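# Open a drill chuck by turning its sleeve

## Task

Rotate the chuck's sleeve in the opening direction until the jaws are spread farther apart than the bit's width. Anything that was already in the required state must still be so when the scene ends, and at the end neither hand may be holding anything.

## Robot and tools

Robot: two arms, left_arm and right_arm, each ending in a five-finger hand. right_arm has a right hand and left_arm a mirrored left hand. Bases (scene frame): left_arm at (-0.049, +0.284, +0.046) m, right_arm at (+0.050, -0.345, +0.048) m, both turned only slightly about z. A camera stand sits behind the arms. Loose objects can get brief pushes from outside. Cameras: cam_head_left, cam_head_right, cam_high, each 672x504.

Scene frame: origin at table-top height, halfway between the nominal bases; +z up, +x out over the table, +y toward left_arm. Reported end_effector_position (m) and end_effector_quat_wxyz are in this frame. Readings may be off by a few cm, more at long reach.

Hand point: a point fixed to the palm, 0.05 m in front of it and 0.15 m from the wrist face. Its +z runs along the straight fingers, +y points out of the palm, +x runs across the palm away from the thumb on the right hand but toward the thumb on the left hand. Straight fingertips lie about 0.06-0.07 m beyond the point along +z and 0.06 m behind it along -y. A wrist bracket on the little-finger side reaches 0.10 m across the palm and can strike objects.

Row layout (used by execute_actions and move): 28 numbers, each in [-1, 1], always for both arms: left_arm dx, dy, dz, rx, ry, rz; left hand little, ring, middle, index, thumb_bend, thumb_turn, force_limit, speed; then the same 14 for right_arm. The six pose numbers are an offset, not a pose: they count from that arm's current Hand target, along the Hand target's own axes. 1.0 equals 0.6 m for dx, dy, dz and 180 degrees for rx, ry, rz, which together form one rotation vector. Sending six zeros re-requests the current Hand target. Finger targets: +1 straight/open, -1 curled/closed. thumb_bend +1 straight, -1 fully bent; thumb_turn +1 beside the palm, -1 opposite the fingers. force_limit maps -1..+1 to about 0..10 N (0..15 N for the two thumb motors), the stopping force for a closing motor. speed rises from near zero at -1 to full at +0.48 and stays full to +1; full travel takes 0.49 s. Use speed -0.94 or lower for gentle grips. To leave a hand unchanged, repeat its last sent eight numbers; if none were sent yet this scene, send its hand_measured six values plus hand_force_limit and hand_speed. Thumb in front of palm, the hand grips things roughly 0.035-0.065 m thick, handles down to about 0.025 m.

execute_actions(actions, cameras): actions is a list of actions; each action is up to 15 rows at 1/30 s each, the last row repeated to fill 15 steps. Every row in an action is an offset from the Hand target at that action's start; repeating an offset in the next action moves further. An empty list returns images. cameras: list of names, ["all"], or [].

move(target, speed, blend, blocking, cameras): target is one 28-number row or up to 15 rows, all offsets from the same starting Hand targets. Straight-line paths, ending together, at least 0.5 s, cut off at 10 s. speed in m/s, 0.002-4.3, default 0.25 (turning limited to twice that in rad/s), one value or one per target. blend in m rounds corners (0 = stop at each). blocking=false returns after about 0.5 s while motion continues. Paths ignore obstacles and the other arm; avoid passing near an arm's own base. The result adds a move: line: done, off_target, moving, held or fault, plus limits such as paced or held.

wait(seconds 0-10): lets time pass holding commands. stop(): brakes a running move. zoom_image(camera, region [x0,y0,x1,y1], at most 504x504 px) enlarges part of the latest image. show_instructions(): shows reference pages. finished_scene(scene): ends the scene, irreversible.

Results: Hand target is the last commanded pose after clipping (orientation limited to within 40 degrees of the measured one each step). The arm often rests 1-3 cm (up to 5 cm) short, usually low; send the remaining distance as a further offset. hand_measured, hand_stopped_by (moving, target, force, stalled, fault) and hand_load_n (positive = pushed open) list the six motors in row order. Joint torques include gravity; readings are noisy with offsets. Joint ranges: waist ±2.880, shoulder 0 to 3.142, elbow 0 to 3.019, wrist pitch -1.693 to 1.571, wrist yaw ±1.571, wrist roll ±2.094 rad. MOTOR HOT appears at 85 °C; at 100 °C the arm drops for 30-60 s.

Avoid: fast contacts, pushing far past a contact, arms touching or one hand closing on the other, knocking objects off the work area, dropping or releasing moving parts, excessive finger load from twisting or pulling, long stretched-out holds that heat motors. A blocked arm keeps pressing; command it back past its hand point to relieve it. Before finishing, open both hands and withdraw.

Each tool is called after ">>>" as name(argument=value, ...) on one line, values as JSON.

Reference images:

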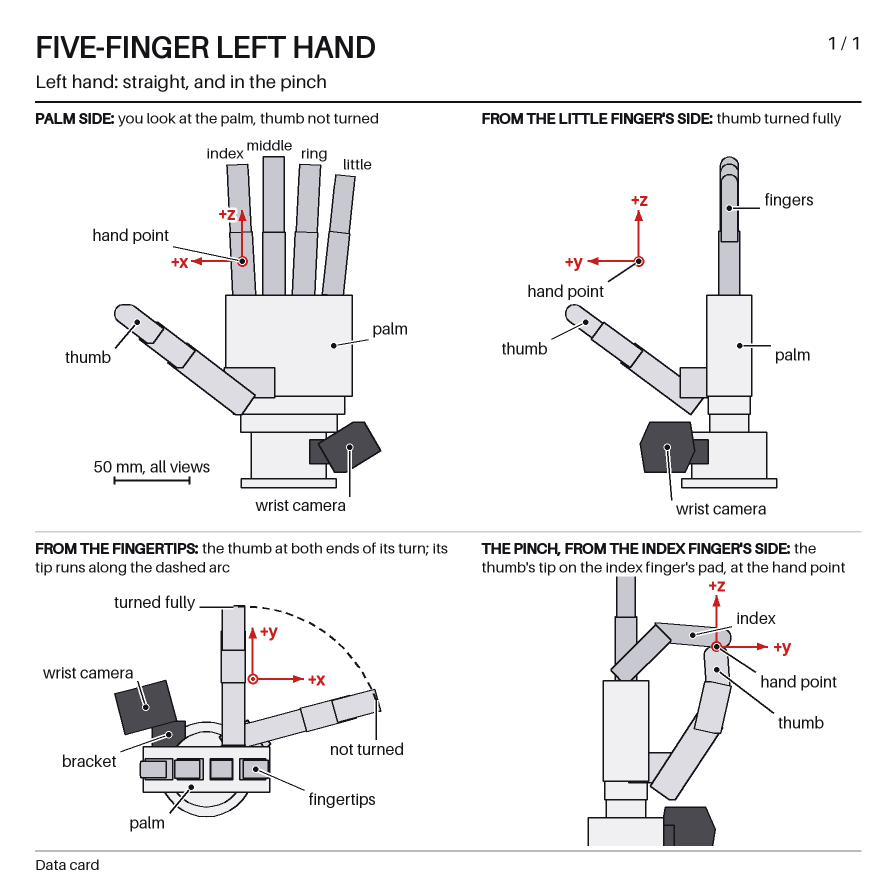

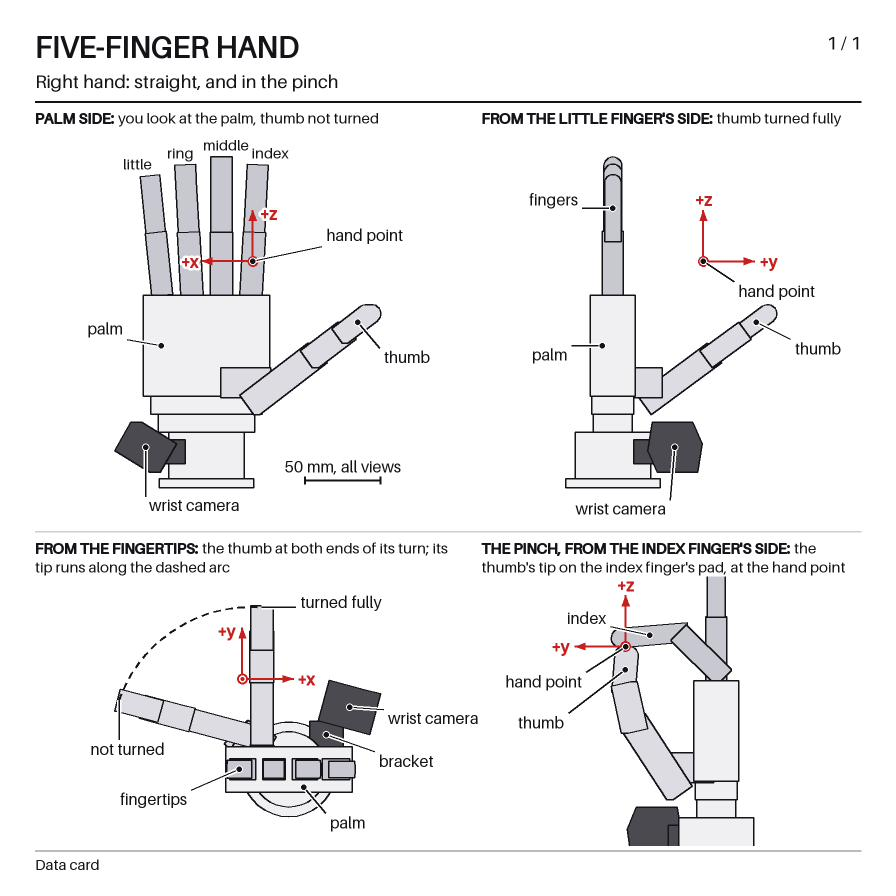

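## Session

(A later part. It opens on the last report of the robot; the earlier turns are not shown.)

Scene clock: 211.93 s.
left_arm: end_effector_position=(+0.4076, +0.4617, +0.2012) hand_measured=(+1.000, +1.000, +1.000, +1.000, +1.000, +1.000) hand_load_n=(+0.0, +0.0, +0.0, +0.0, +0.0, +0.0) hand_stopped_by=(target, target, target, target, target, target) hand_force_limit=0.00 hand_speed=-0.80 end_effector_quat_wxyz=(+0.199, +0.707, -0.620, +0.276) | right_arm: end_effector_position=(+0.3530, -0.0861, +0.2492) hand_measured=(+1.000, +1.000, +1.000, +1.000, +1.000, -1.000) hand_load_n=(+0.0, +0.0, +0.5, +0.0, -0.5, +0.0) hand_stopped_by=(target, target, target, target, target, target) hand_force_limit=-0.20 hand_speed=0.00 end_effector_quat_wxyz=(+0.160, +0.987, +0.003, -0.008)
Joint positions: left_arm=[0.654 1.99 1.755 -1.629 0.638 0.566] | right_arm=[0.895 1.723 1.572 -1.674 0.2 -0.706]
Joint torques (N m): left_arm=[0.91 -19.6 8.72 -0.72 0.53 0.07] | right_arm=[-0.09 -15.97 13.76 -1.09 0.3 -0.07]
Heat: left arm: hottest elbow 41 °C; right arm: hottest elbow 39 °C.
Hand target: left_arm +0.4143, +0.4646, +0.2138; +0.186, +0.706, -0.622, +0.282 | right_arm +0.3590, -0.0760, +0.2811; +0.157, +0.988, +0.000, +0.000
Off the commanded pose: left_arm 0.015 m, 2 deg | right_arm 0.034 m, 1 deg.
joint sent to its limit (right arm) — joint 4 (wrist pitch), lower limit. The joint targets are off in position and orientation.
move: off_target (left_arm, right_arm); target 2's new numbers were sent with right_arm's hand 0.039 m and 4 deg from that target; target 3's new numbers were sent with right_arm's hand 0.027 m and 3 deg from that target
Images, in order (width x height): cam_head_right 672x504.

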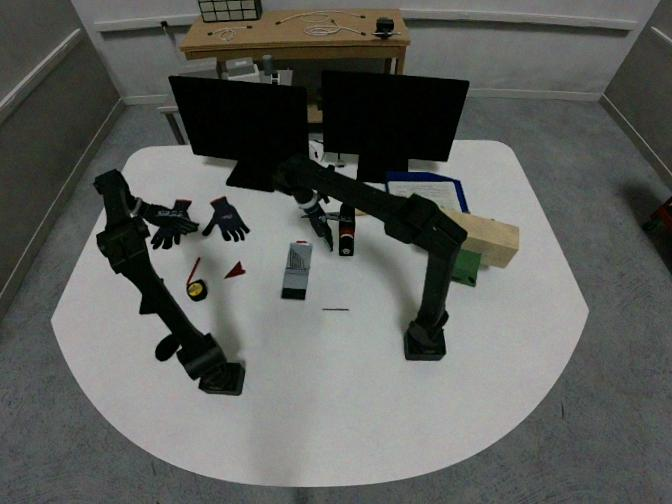

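>>> move(target=[[0,0,0,0,0,0,1,1,1,1,1,1,0,-0.8,-0.0167,0.0093,0.01,0.4,0,0,1,1,1,1,1,-1,-0.2,0],[0,0,0,0,0,0,1,1,1,1,1,1,0,-0.8,-0.0167,0.0093,0.0573,0.6278,0,0,1,1,1,1,1,-1,-0.2,0]], speed=0.45, blend=[0.02,0], cameras=["all"])

>>> zoom_image(camera="cam_high", region=[330, 90, 430, 210])

>>> zoom_image(camera="cam_head_right", region=[332, 240, 356, 264])

>>> zoom_image(camera="cam_head_left", region=[330, 240, 354, 264])

>>> zoom_image(camera="cam_high", region=[396, 144, 420, 168])

Scene clock: 243.03 s.
left_arm: end_effector_position=(+0.4076, +0.4617, +0.2012) hand_measured=(+1.000, +1.000, +1.000, +1.000, +1.000, +1.000) hand_load_n=(+0.0, +0.0, +0.0, +0.0, +0.0, -0.5) hand_stopped_by=(target, target, target, target, target, target) hand_force_limit=0.00 hand_speed=-0.80 end_effector_quat_wxyz=(+0.199, +0.707, -0.620, +0.276) | right_arm: end_effector_position=(+0.3400, -0.0872, +0.2475) hand_measured=(+1.000, +1.000, +1.000, +1.000, +1.000, -1.000) hand_load_n=(+0.0, +0.0, -0.5, +0.0, +0.0, +0.5) hand_stopped_by=(target, target, target, target, target, target) hand_force_limit=-0.20 hand_speed=0.00 end_effector_quat_wxyz=(+0.730, -0.684, -0.001, +0.015)
Joint positions: left_arm=[0.654 1.99 1.755 -1.629 0.638 0.566] | right_arm=[0.237 1.394 0.505 1.267 -1.394 0.392]
Joint torques (N m): left_arm=[0.91 -19.6 8.7 -0.72 0.53 0.08] | right_arm=[-2.67 -5.89 6.69 2.45 0.43 0.1]
Heat: left arm: hottest shoulder 41 °C; right arm: hottest elbow 39 °C.
Hand target: left_arm +0.4143, +0.4646, +0.2138; +0.186, +0.706, -0.622, +0.282 | right_arm +0.3490, -0.0919, +0.2502; +0.737, -0.676, +0.000, +0.000
Off the commanded pose: left_arm 0.015 m, 2 deg | right_arm 0.011 m, 2 deg.
move: off_target (left_arm, right_arm)

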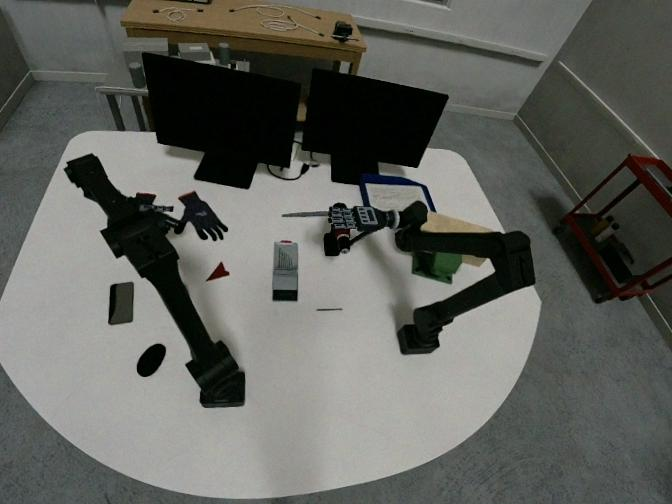

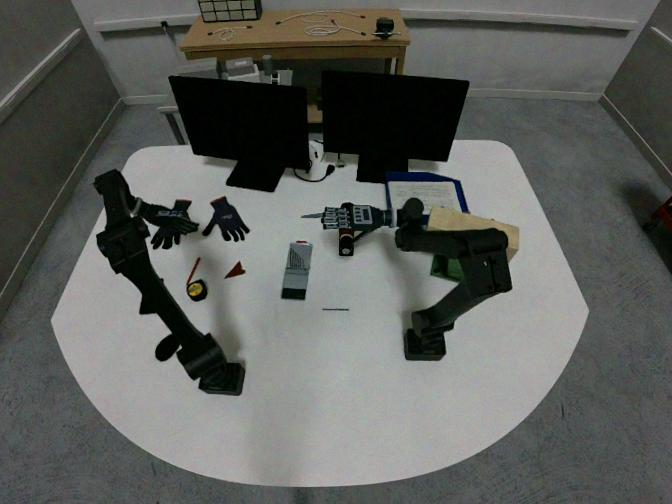

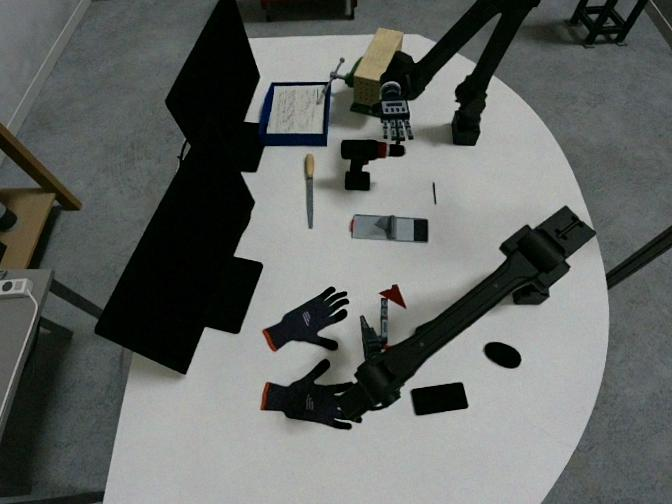

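Scaled by 4.200 from the camera's 672x504 image, which has a finer 960x720 frame.

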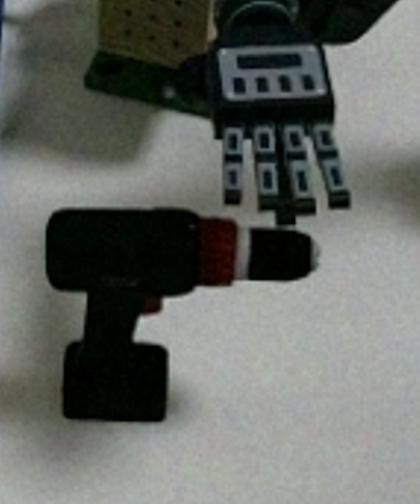

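Scaled by 21.000 from the camera's 672x504 image, which has a finer 960x720 frame.

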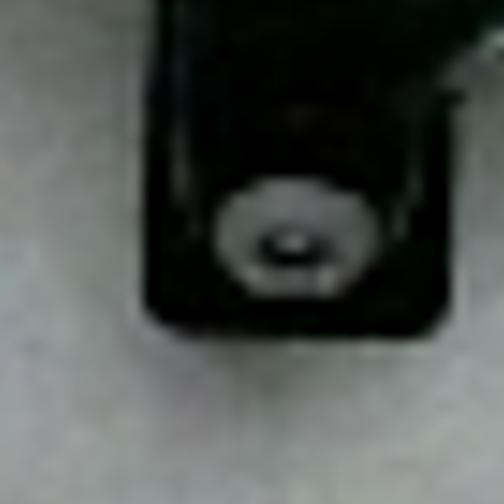

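Scaled by 21.000 from the camera's 672x504 image, which has a finer 960x720 frame.

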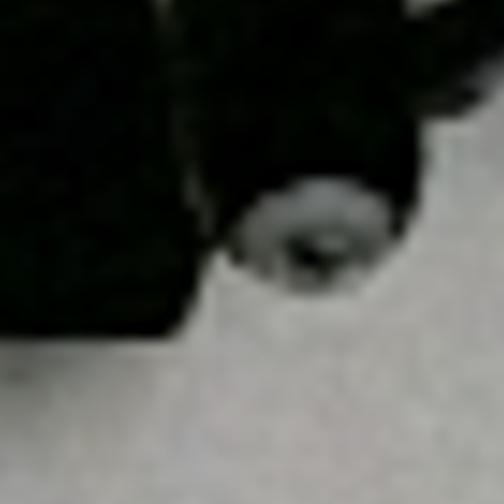

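Scaled by 21.000 from the camera's 672x504 image, which has a finer 960x720 frame.

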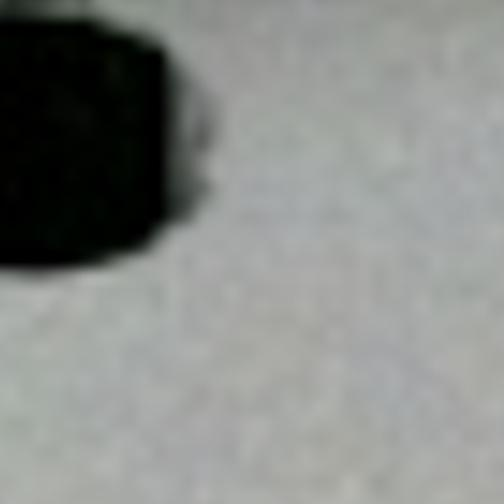

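>>> move(target=[[0,0,0,0,0,0,1,1,1,1,1,1,0,-0.8,0.0067,0.0603,-0.0222,0,0,0,1,1,1,1,1,-1,-0.2,0],[0,0,0,0,0,0,1,1,1,1,1,1,0,-0.8,0.0067,0.0792,0.0022,0,0,0,1,1,0.4,0.4,0.5,-1,0.2,-0.4],[0,0,0,0,0,0,1,1,1,1,1,1,0,-0.8,0.0067,0.0792,0.0022,0,0,0,1,1,0.1,0.1,0.32,-1,0.2,-0.88]], speed=[0.12,0.08,0.08], blend=[0.01,0,0], cameras=["cam_high","cam_head_right"])

>>> zoom_image(camera="cam_high", region=[330, 90, 430, 210])

>>> zoom_image(camera="cam_head_right", region=[320, 190, 400, 270])

Scene clock: 257.40 s.
left_arm: end_effector_position=(+0.4076, +0.4617, +0.2012) hand_measured=(+1.000, +1.000, +1.000, +1.000, +1.000, +1.000) hand_load_n=(+0.0, +0.0, +0.0, +0.0, +0.0, +0.0) hand_stopped_by=(target, target, target, target, target, target) hand_force_limit=0.00 hand_speed=-0.80 end_effector_quat_wxyz=(+0.199, +0.707, -0.620, +0.276) | right_arm: end_effector_position=(+0.3467, -0.0897, +0.1945) hand_measured=(+1.000, +1.000, +0.158, +0.100, +0.364, -1.000) hand_load_n=(+0.0, +0.0, +11.0, +0.0, +9.0, +2.0) hand_stopped_by=(target, target, force, target, force, target) hand_force_limit=0.20 hand_speed=-0.88 end_effector_quat_wxyz=(+0.732, -0.681, +0.013, +0.013)
Joint positions: left_arm=[0.654 1.99 1.755 -1.629 0.638 0.566] | right_arm=[0.225 1.599 0.476 1.517 -1.381 0.423]
Joint torques (N m): left_arm=[0.97 -19.49 8.73 -0.73 0.53 0.08] | right_arm=[-1.03 -8.18 6.24 2.47 0.43 0.08]
Heat: left arm: hottest shoulder 41 °C; right arm: hottest elbow 38 °C.
Hand target: left_arm +0.4143, +0.4646, +0.2138; +0.186, +0.706, -0.622, +0.282 | right_arm +0.3530, -0.0865, +0.2029; +0.737, -0.676, +0.000, +0.000
Off the commanded pose: left_arm 0.015 m, 2 deg | right_arm 0.011 m, 2 deg.
move: off_target (left_arm, right_arm); blend cut to 0.0093 m at target 1; target 3's new numbers were sent with right_arm's hand 0.011 m and 2 deg from that target
Images, in order (width x height): cam_head_right 672x504, cam_high 672x504.

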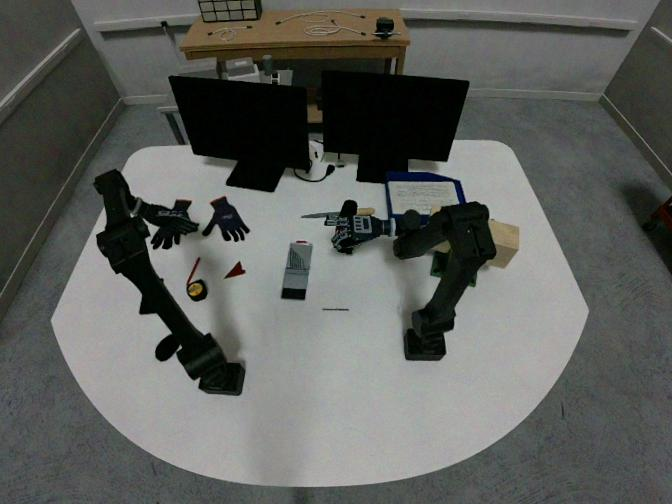

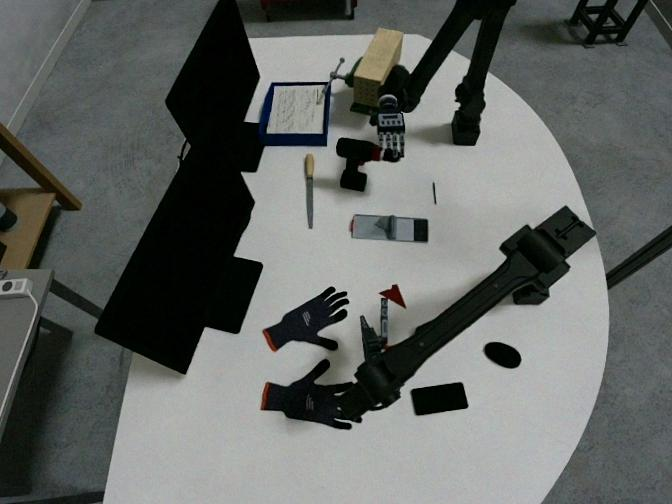

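Scaled by 4.200 from the camera's 672x504 image, which has a finer 960x720 frame.

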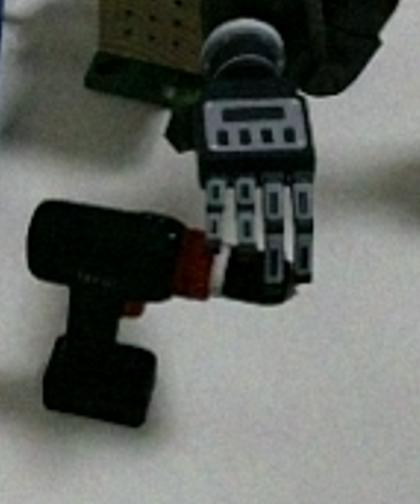

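Scaled by 6.300 from the camera's 672x504 image, which has a finer 960x720 frame.

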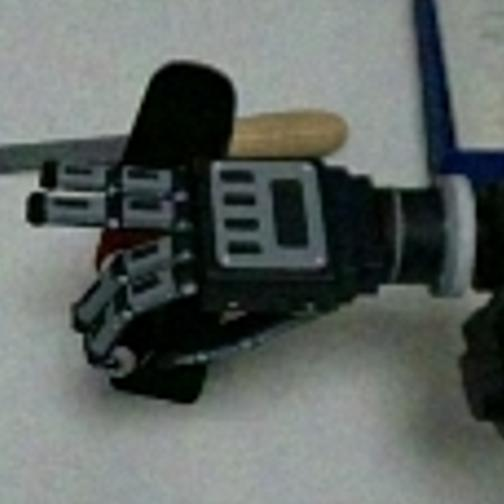

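>>> move(target=[[0,0,0,0,0,0,1,1,1,1,1,1,0,-0.8,0,0,0,0,0,0,1,1,0.35,0.35,0.6,-1,-0.2,-0.7],[0,0,0,0,0,0,1,1,1,1,1,1,0,-0.8,0,-0.0167,-0.0267,0,0,0,1,1,1,1,1,-1,-0.2,0],[0,0,0,0,0,0,1,1,1,1,1,1,0,-0.8,0.02,-0.08,-0.0267,0,0,0,1,1,1,1,1,-1,-0.2,0]], speed=[0.1,0.08,0.12], cameras=["all"])

>>> zoom_image(camera="cam_high", region=[330, 90, 430, 210])

>>> zoom_image(camera="cam_head_right", region=[320, 190, 400, 270])

Scene clock: 268.13 s.
left_arm: end_effector_position=(+0.4076, +0.4617, +0.2012) hand_measured=(+1.000, +1.000, +1.000, +1.000, +1.000, +1.000) hand_load_n=(+0.0, +0.0, +0.0, -0.5, +0.0, +0.0) hand_stopped_by=(target, target, target, target, target, target) hand_force_limit=0.00 hand_speed=-0.80 end_effector_quat_wxyz=(+0.199, +0.707, -0.620, +0.276) | right_arm: end_effector_position=(+0.3449, -0.1017, +0.2289) hand_measured=(+1.000, +1.000, +1.000, +1.000, +1.000, -1.000) hand_load_n=(+0.0, +0.0, +0.0, +0.0, +0.0, +0.0) hand_stopped_by=(target, target, target, target, target, target) hand_force_limit=-0.20 hand_speed=0.00 end_effector_quat_wxyz=(+0.731, -0.681, +0.025, +0.037)
Joint positions: left_arm=[0.654 1.99 1.755 -1.629 0.638 0.566] | right_arm=[0.19 1.521 0.505 1.534 -1.427 0.6]
Joint torques (N m): left_arm=[1.08 -19.55 8.69 -0.72 0.54 0.08] | right_arm=[-2.84 -8.7 9.57 2.15 0.22 0.08]
Heat: left arm: hottest shoulder 41 °C; right arm: hottest elbow 37 °C.
Hand target: left_arm +0.4143, +0.4646, +0.2138; +0.186, +0.706, -0.622, +0.282 | right_arm +0.3650, -0.1066, +0.2494; +0.737, -0.676, +0.000, +0.000
Off the commanded pose: left_arm 0.015 m, 2 deg | right_arm 0.029 m, 5 deg.
move: off_target (left_arm, right_arm); target 2's new numbers were sent with right_arm's hand 0.020 m and 4 deg from that target

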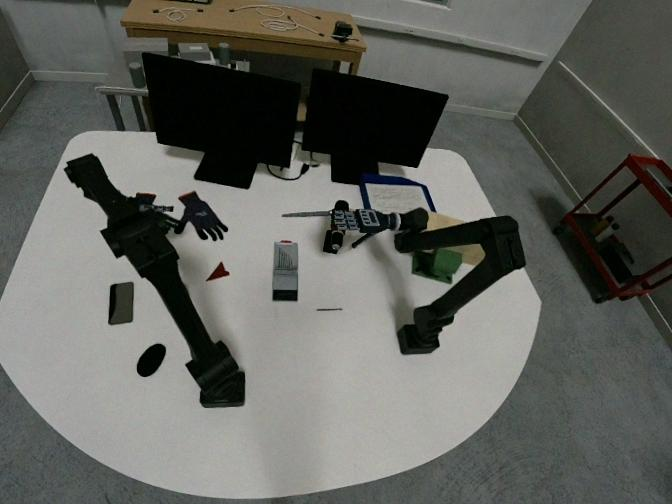

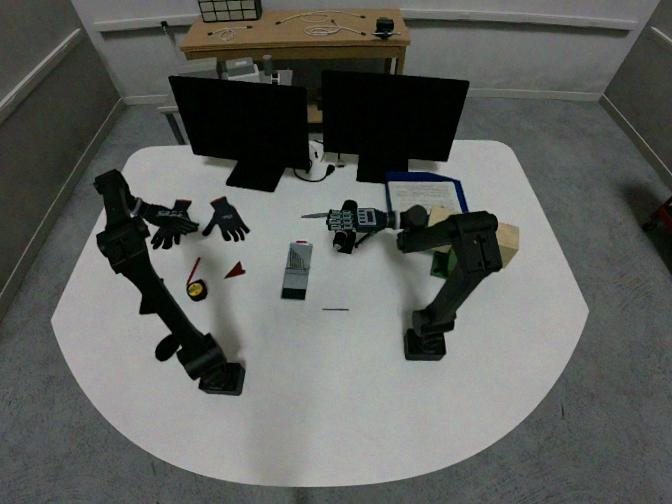

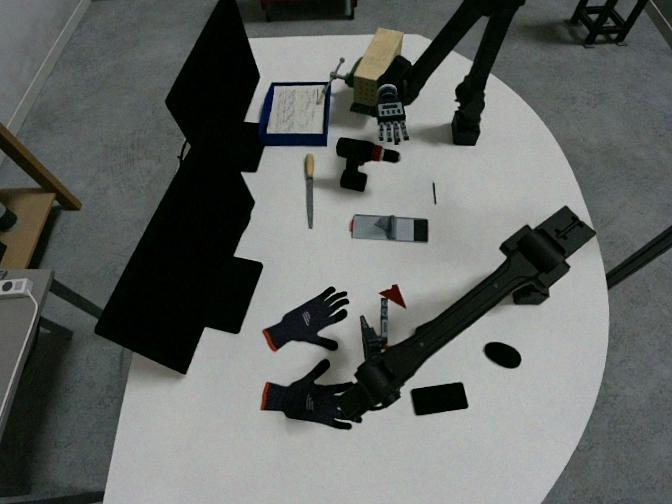

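Scaled by 4.200 from the camera's 672x504 image, which has a finer 960x720 frame.

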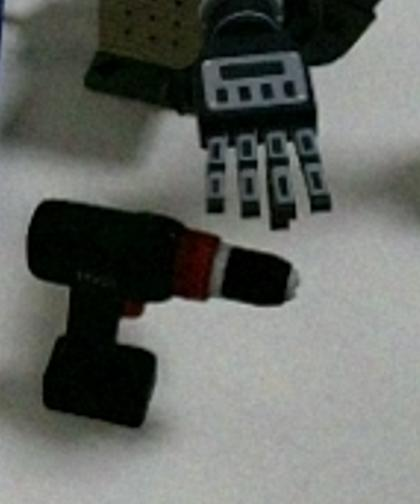

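Scaled by 6.300 from the camera's 672x504 image, which has a finer 960x720 frame.

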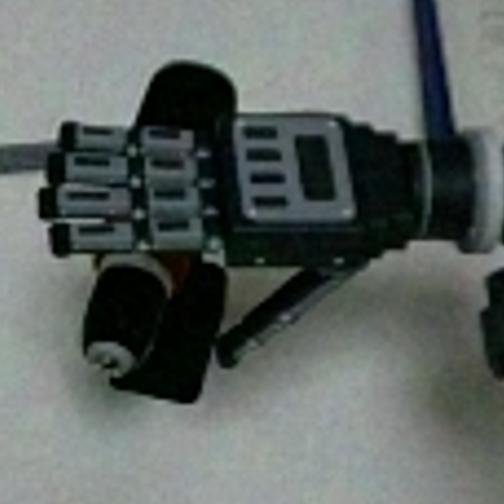

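>>> move(target=[[0,0,0,0,0,0,1,1,1,1,1,1,0,-0.8,0.0233,0.0628,0.0223,0,0,0,1,1,1,1,1,-1,-0.2,0],[0,0,0,0,0,0,1,1,1,1,1,1,0,-0.8,0.0233,0.0818,0.049,0,0,0,1,1,0.4,0.4,0.55,-1,-0.2,-0.4]], speed=[0.12,0.08], blend=[0.01,0], cameras=["cam_high","cam_head_right"])

>>> zoom_image(camera="cam_high", region=[330, 90, 430, 210])

>>> zoom_image(camera="cam_head_right", region=[320, 190, 400, 270])

Scene clock: 283.07 s.
left_arm: end_effector_position=(+0.4076, +0.4617, +0.2012) hand_measured=(+1.000, +1.000, +1.000, +1.000, +1.000, +1.000) hand_load_n=(+0.0, +0.0, +0.0, +0.0, +0.0, +0.0) hand_stopped_by=(target, target, target, target, target, target) hand_force_limit=0.00 hand_speed=-0.80 end_effector_quat_wxyz=(+0.199, +0.707, -0.620, +0.276) | right_arm: end_effector_position=(+0.3635, -0.0798, +0.1901) hand_measured=(+1.000, +1.000, +0.400, +0.400, +0.552, -1.000) hand_load_n=(+0.0, +0.0, +0.0, +0.0, +3.0, +1.5) hand_stopped_by=(target, target, target, target, target, target) hand_force_limit=-0.20 hand_speed=-0.40 end_effector_quat_wxyz=(+0.733, -0.680, +0.020, +0.019)
Joint positions: left_arm=[0.654 1.99 1.755 -1.629 0.638 0.566] | right_arm=[0.243 1.647 0.525 1.491 -1.361 0.417]
Joint torques (N m): left_arm=[0.91 -19.6 8.73 -0.73 0.53 0.07] | right_arm=[-0.38 -8.76 8.38 0.85 0.43 -0.2]
Heat: left arm: hottest shoulder 41 °C; right arm: hottest elbow 38 °C.
Hand target: left_arm +0.4143, +0.4646, +0.2138; +0.186, +0.706, -0.622, +0.282 | right_arm +0.3790, -0.0731, +0.2030; +0.737, -0.676, +0.000, +0.000
Off the commanded pose: left_arm 0.015 m, 2 deg | right_arm 0.021 m, 3 deg.
move: off_target (left_arm, right_arm); blend cut to 0.0098 m at target 1; target 2's new numbers were sent with right_arm's hand 0.021 m and 3 deg from that target
Images, in order (width x height): cam_head_right 672x504, cam_high 672x504.

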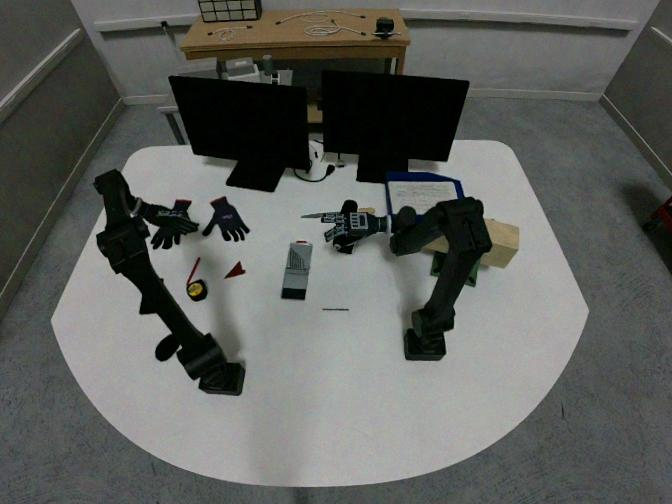

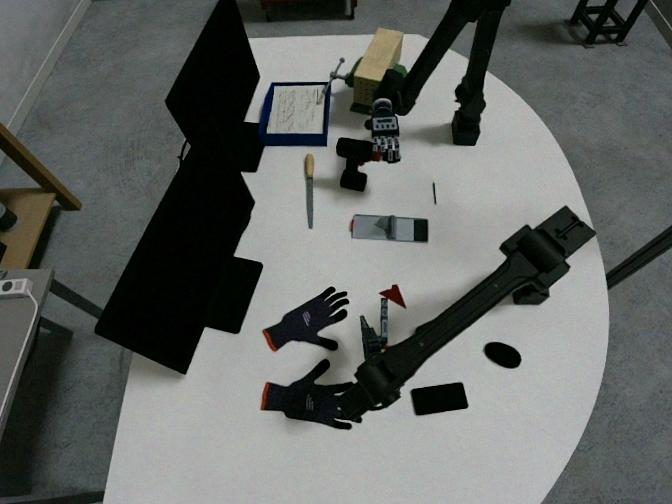

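Scaled by 4.200 from the camera's 672x504 image, which has a finer 960x720 frame.

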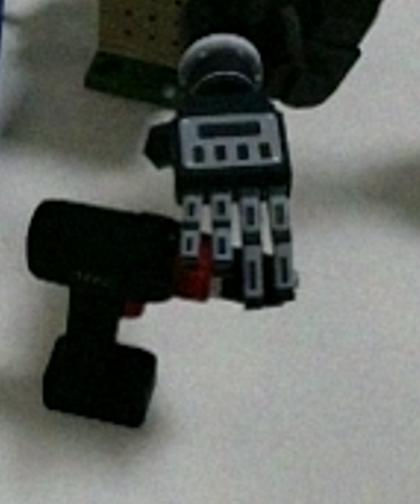

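Scaled by 6.300 from the camera's 672x504 image, which has a finer 960x720 frame.

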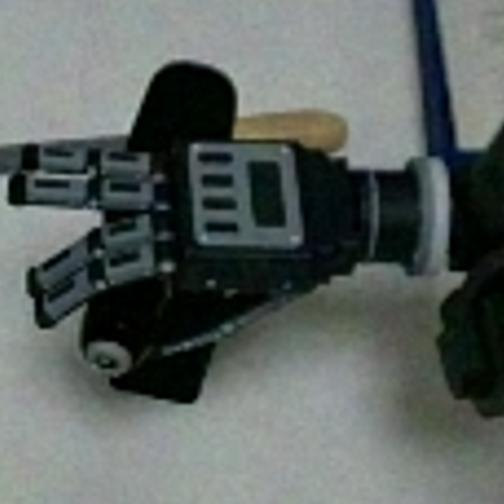

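>>> move(target=[[0,0,0,0,0,0,1,1,1,1,1,1,0,-0.8,0.025,0,-0.005,0,0,0,1,1,0.4,0.4,0.65,-1,-0.2,-0.4],[0,0,0,0,0,0,1,1,1,1,1,1,0,-0.8,0.025,0,-0.005,0,0,0,1,1,0.12,0.08,0.65,-1,-0.2,-0.82],[0,0,0,0,0,0,1,1,1,1,1,1,0,-0.8,0.025,0,-0.005,0,0,0,1,1,0.12,0.08,0.32,-1,0,-0.85]], speed=[0.08,0.08,0.08], cameras=["cam_high","cam_head_right"])

>>> zoom_image(camera="cam_high", region=[330, 90, 430, 210])

>>> zoom_image(camera="cam_head_right", region=[320, 190, 400, 270])

Scene clock: 291.53 s.
left_arm: end_effector_position=(+0.4076, +0.4617, +0.2012) hand_measured=(+1.000, +1.000, +1.000, +1.000, +1.000, +1.000) hand_load_n=(+0.0, +0.5, +0.0, +0.0, +0.0, +0.0) hand_stopped_by=(target, target, target, target, target, target) hand_force_limit=0.00 hand_speed=-0.80 end_effector_quat_wxyz=(+0.199, +0.707, -0.620, +0.276) | right_arm: end_effector_position=(+0.3738, -0.0778, +0.1906) hand_measured=(+1.000, +1.000, +0.120, +0.080, +0.598, -1.000) hand_load_n=(+0.0, +0.0, +0.0, +5.5, +7.5, +1.0) hand_stopped_by=(target, target, target, target, force, target) hand_force_limit=0.00 hand_speed=-0.85 end_effector_quat_wxyz=(+0.733, -0.680, +0.016, +0.021)
Joint positions: left_arm=[0.654 1.99 1.755 -1.629 0.638 0.566] | right_arm=[0.243 1.668 0.558 1.491 -1.369 0.426]
Joint torques (N m): left_arm=[0.91 -19.49 8.73 -0.73 0.53 0.07] | right_arm=[-1.96 -8.64 9.18 1.31 0.18 -0.01]
Heat: left arm: hottest shoulder 41 °C; right arm: hottest elbow 37 °C.
Hand target: left_arm +0.4143, +0.4646, +0.2138; +0.186, +0.706, -0.622, +0.282 | right_arm +0.3940, -0.0761, +0.2028; +0.737, -0.676, +0.000, +0.000
Off the commanded pose: left_arm 0.015 m, 2 deg | right_arm 0.024 m, 3 deg.
move: off_target (left_arm, right_arm); target 2's new numbers were sent with right_arm's hand 0.023 m and 3 deg from that target; target 3's new numbers were sent with right_arm's hand 0.023 m and 3 deg from that target
Images, in order (width x height): cam_head_right 672x504, cam_high 672x504.

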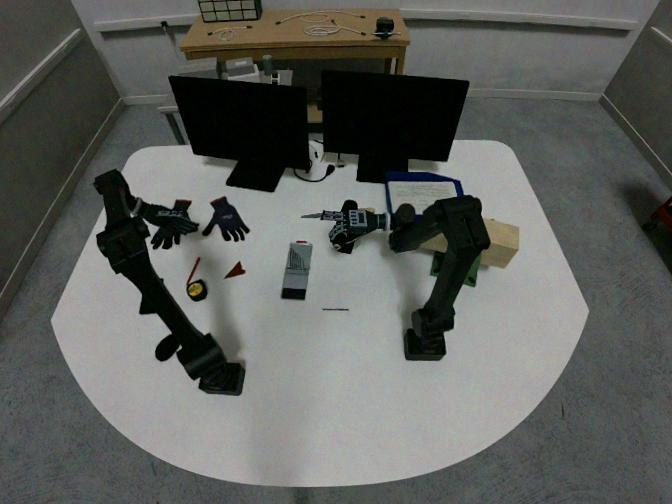

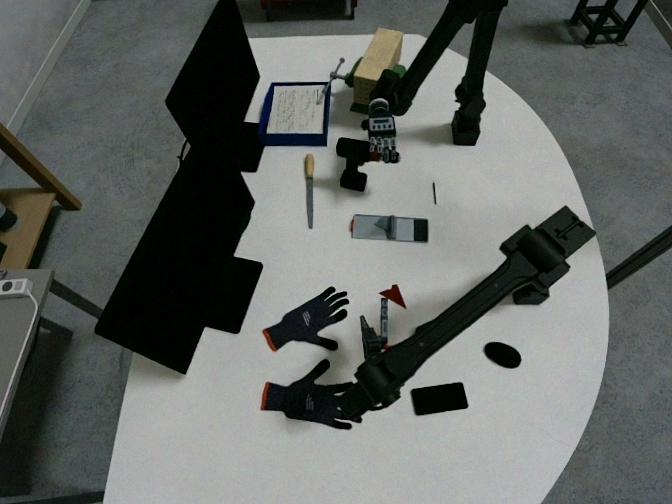

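Scaled by 4.200 from the camera's 672x504 image, which has a finer 960x720 frame.

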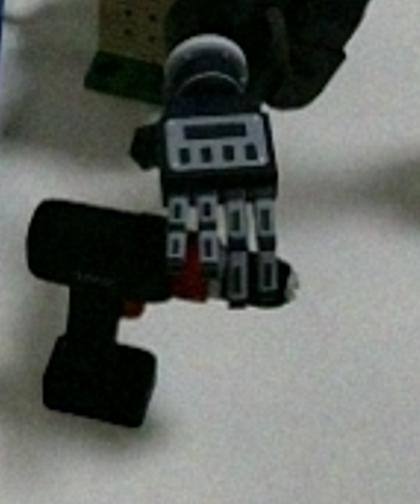

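Scaled by 6.300 from the camera's 672x504 image, which has a finer 960x720 frame.

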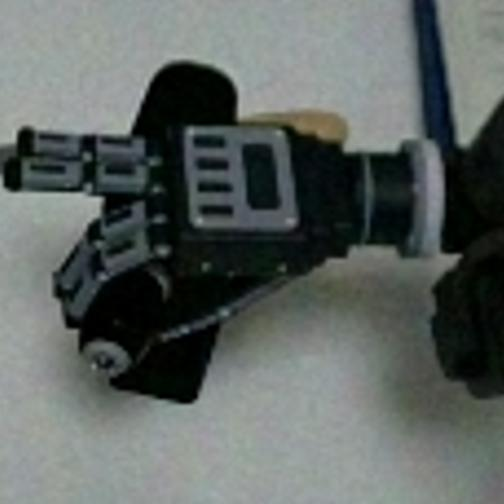

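>>> move(target=[[0,0,0,0,0,0,1,1,1,1,1,1,0,-0.8,0,0,0,0,0,0,1,1,0.05,0.03,0.32,-1,0.1,-0.85],[0,0,0,0,0,0,1,1,1,1,1,1,0,-0.8,-0.02,-0.0072,-0.0445,0,0,0,1,1,0.05,0.03,0.32,-1,0.1,-0.85]], speed=[0.06,0.05], cameras=["cam_high","cam_head_right"])

>>> zoom_image(camera="cam_high", region=[330, 90, 430, 210])

>>> zoom_image(camera="cam_head_right", region=[320, 190, 400, 270])

Scene clock: 297.43 s.
left_arm: end_effector_position=(+0.4076, +0.4617, +0.2012) hand_measured=(+1.000, +1.000, +1.000, +1.000, +1.000, +1.000) hand_load_n=(+0.0, +0.0, +0.0, +0.0, +0.0, +0.0) hand_stopped_by=(target, target, target, target, target, target) hand_force_limit=0.00 hand_speed=-0.80 end_effector_quat_wxyz=(+0.199, +0.707, -0.620, +0.276) | right_arm: end_effector_position=(+0.3720, -0.0947, +0.1905) hand_measured=(+1.000, +1.000, +0.050, +0.068, +0.598, -1.000) hand_load_n=(-0.5, +0.0, +0.0, +0.5, +1.0, +0.5) hand_stopped_by=(target, target, target, force, force, target) hand_force_limit=0.10 hand_speed=-0.85 end_effector_quat_wxyz=(+0.727, -0.686, +0.015, +0.030)
Joint positions: left_arm=[0.654 1.99 1.755 -1.629 0.638 0.566] | right_arm=[0.201 1.668 0.558 1.531 -1.427 0.48]
Joint torques (N m): left_arm=[0.91 -19.43 8.68 -0.72 0.53 0.08] | right_arm=[-3.08 -11.22 5.39 2.5 0.25 0.08]
Heat: left arm: hottest shoulder 41 °C; right arm: hottest elbow 37 °C.
Hand target: left_arm +0.4143, +0.4646, +0.2138; +0.186, +0.706, -0.622, +0.282 | right_arm +0.3820, -0.1030, +0.2048; +0.737, -0.676, +0.000, +0.000
Off the commanded pose: left_arm 0.015 m, 2 deg | right_arm 0.019 m, 4 deg.
joint sent to its limit (right arm) — joint 4 (wrist pitch), upper limit. The joint targets are off in position, not in orientation.
move: off_target (left_arm, right_arm)
Images, in order (width x height): cam_head_right 672x504, cam_high 672x504.

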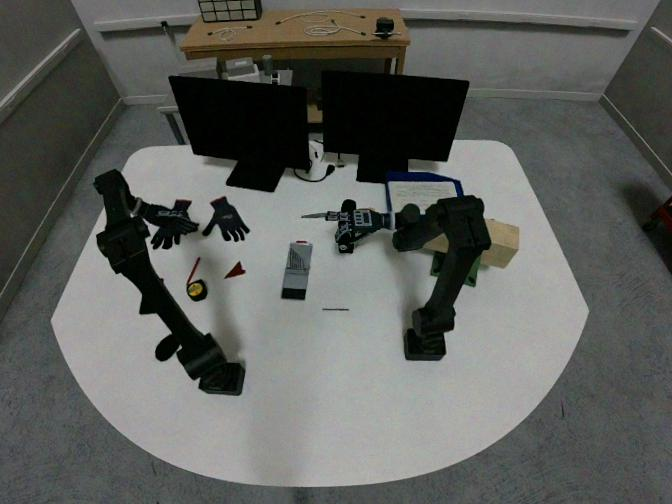

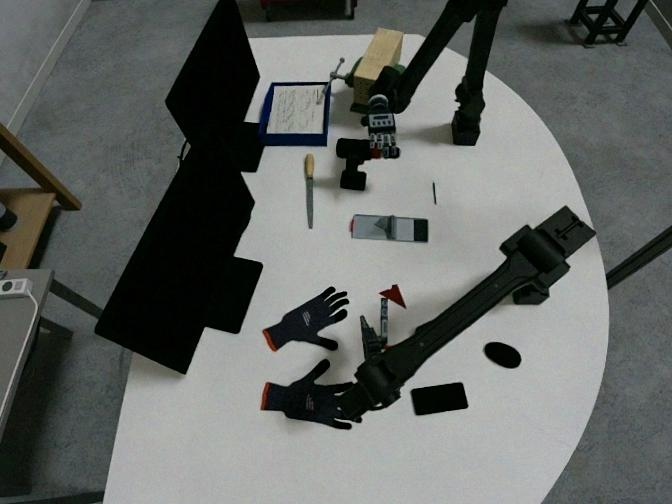

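Scaled by 4.200 from the camera's 672x504 image, which has a finer 960x720 frame.

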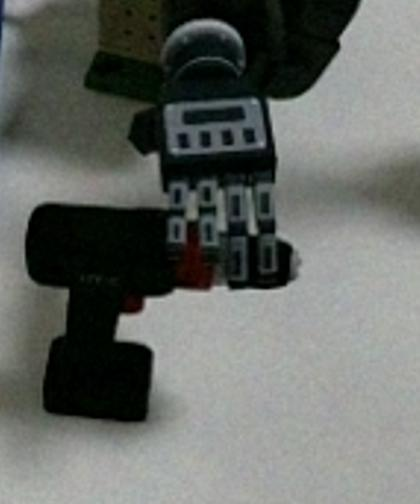

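Scaled by 6.300 from the camera's 672x504 image, which has a finer 960x720 frame.

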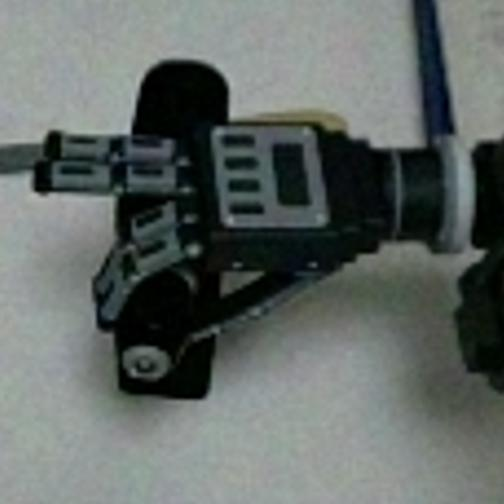

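>>> move(target=[[0,0,0,0,0,0,1,1,1,1,1,1,0,-0.8,0,0,0,0,0,0,1,1,0.0,0.02,0.4,-1,0.2,-0.88]], speed=[0.06], cameras=["cam_high","cam_head_right"])

>>> zoom_image(camera="cam_head_right", region=[320, 190, 400, 270])

Scene clock: 302.03 s.
left_arm: end_effector_position=(+0.4076, +0.4617, +0.2012) hand_measured=(+1.000, +1.000, +1.000, +1.000, +1.000, +1.000) hand_load_n=(+0.0, +0.0, +0.0, +0.0, +0.0, +0.0) hand_stopped_by=(target, target, target, target, target, target) hand_force_limit=0.00 hand_speed=-0.80 end_effector_quat_wxyz=(+0.199, +0.707, -0.620, +0.276) | right_arm: end_effector_position=(+0.3722, -0.0952, +0.1906) hand_measured=(+1.000, +1.000, +0.020, +0.050, +0.582, -1.000) hand_load_n=(+0.0, +0.0, +8.5, +8.0, +9.5, -2.0) hand_stopped_by=(target, target, force, force, force, target) hand_force_limit=0.20 hand_speed=-0.88 end_effector_quat_wxyz=(+0.727, -0.686, +0.017, +0.030)
Joint positions: left_arm=[0.654 1.99 1.755 -1.629 0.638 0.566] | right_arm=[0.199 1.668 0.558 1.531 -1.427 0.483]
Joint torques (N m): left_arm=[0.79 -19.55 8.72 -0.72 0.53 0.08] | right_arm=[-2.67 -10.99 5.44 2.52 0.21 0.04]
Heat: left arm: hottest shoulder 41 °C; right arm: hottest elbow 37 °C.
Hand target: left_arm +0.4143, +0.4646, +0.2138; +0.186, +0.706, -0.622, +0.282 | right_arm +0.3820, -0.1030, +0.2048; +0.737, -0.676, +0.000, +0.000
Off the commanded pose: left_arm 0.015 m, 2 deg | right_arm 0.019 m, 4 deg.
joint sent to its limit (right arm) — joint 4 (wrist pitch), upper limit. The joint targets are off in position, not in orientation.
move: off_target (left_arm, right_arm)
Images, in order (width x height): cam_head_right 672x504, cam_high 672x504.

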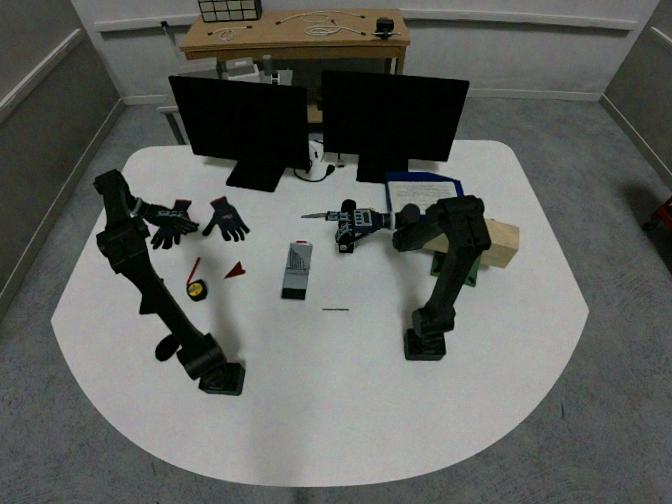

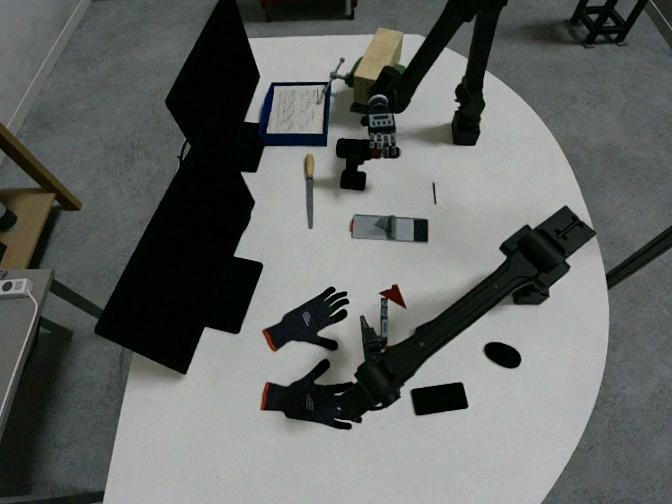

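Scaled by 6.300 from the camera's 672x504 image, which has a finer 960x720 frame.

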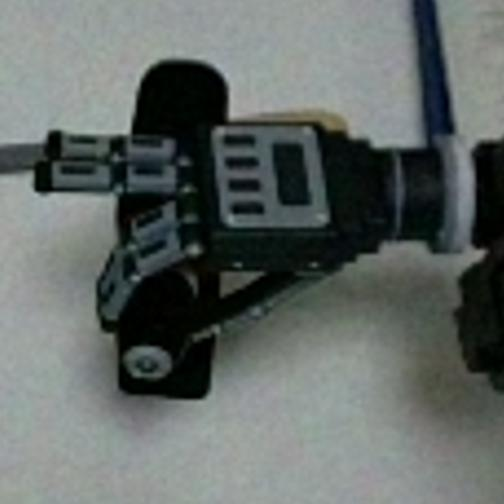

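>>> move(target=[[0,0,0,0,0,0,1,1,1,1,1,1,0,-0.8,-0.0025,-0.0017,0.0202,-0.0833,0,0,1,1,0.0,0.02,0.4,-1,0.2,-0.88],[0,0,0,0,0,0,1,1,1,1,1,1,0,-0.8,0.0158,-0.0138,0.033,-0.1667,0,0,1,1,0.0,0.02,0.4,-1,0.2,-0.88],[0,0,0,0,0,0,1,1,1,1,1,1,0,-0.8,0.0225,-0.0293,0.0477,-0.3333,0,0,1,1,0.0,0.02,0.4,-1,0.2,-0.88],[0,0,0,0,0,0,1,1,1,1,1,1,0,-0.8,0.0125,-0.0257,0.0508,-0.5278,0,0,1,1,0.0,0.02,0.4,-1,0.2,-0.88]], speed=0.14, blend=[0.005,0.005,0.005,0], cameras=["cam_high","cam_head_right"])

>>> zoom_image(camera="cam_high", region=[330, 90, 430, 210])

>>> zoom_image(camera="cam_head_right", region=[320, 190, 400, 270])

Scene clock: 317.93 s.
left_arm: end_effector_position=(+0.4076, +0.4617, +0.2012) hand_measured=(+1.000, +1.000, +1.000, +1.000, +1.000, +1.000) hand_load_n=(+0.0, +0.0, +0.0, +0.0, +0.0, +0.0) hand_stopped_by=(target, target, target, target, target, target) hand_force_limit=0.00 hand_speed=-0.80 end_effector_quat_wxyz=(+0.199, +0.707, -0.620, +0.276) | right_arm: end_effector_position=(+0.3716, -0.0917, +0.1859) hand_measured=(+1.000, +1.000, +0.020, +0.048, +0.580, -1.000) hand_load_n=(+0.0, -0.5, +10.5, +1.0, +5.0, +0.5) hand_stopped_by=(target, target, force, force, force, target) hand_force_limit=0.20 hand_speed=-0.88 end_effector_quat_wxyz=(+0.018, +0.999, -0.001, -0.032)
Joint positions: left_arm=[0.654 1.99 1.755 -1.629 0.638 0.566] | right_arm=[0.773 1.657 1.39 -1.375 -0.016 -0.849]
Joint torques (N m): left_arm=[0.85 -19.6 8.72 -0.73 0.53 0.08] | right_arm=[-0.73 -13.63 16.51 -0.98 0.36 0.09]
Heat: left arm: hottest shoulder 41 °C; right arm: hottest elbow 37 °C.
Hand target: left_arm +0.4143, +0.4646, +0.2138; +0.186, +0.706, -0.622, +0.282 | right_arm +0.3895, -0.0740, +0.2228; +0.000, +1.000, +0.000, +0.000
Off the commanded pose: left_arm 0.015 m, 2 deg | right_arm 0.045 m, 4 deg.
move: off_target (left_arm, right_arm)
Images, in order (width x height): cam_head_right 672x504, cam_high 672x504.

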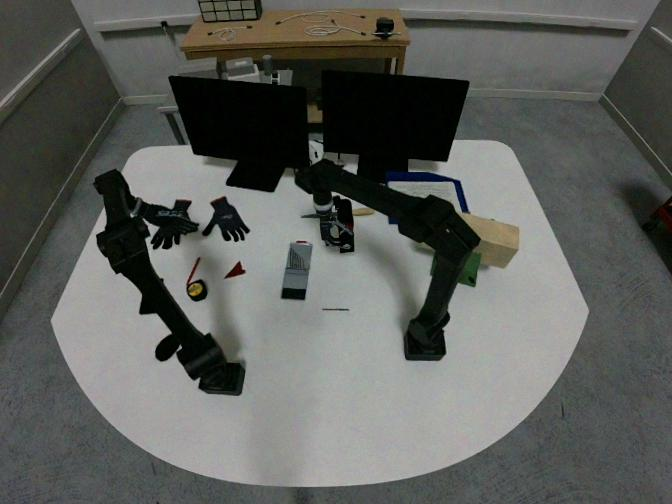

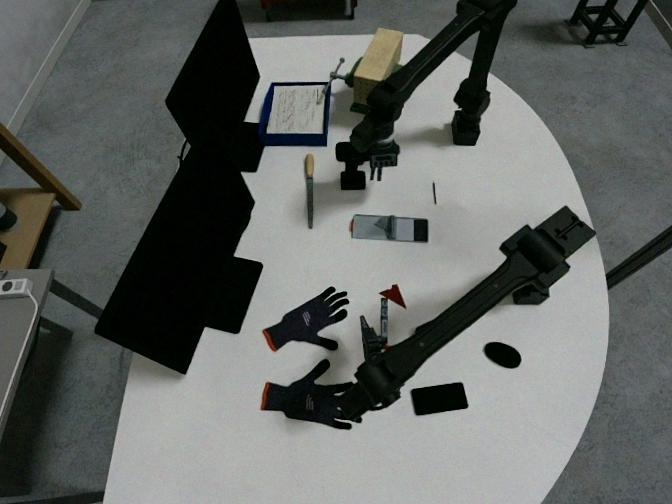

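Scaled by 4.200 from the camera's 672x504 image, which has a finer 960x720 frame.

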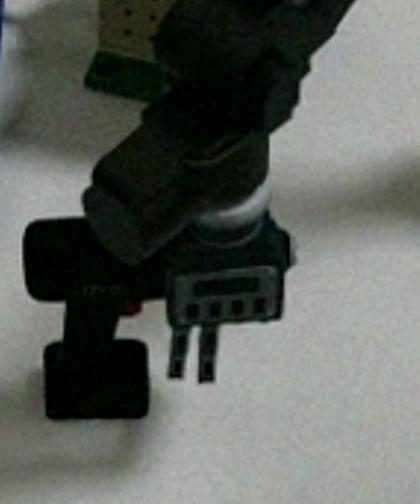

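Scaled by 6.300 from the camera's 672x504 image, which has a finer 960x720 frame.

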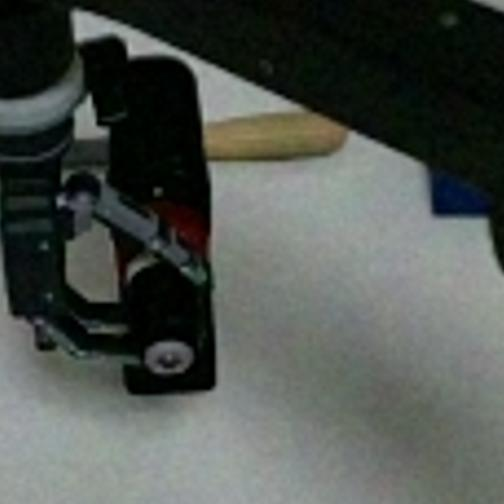

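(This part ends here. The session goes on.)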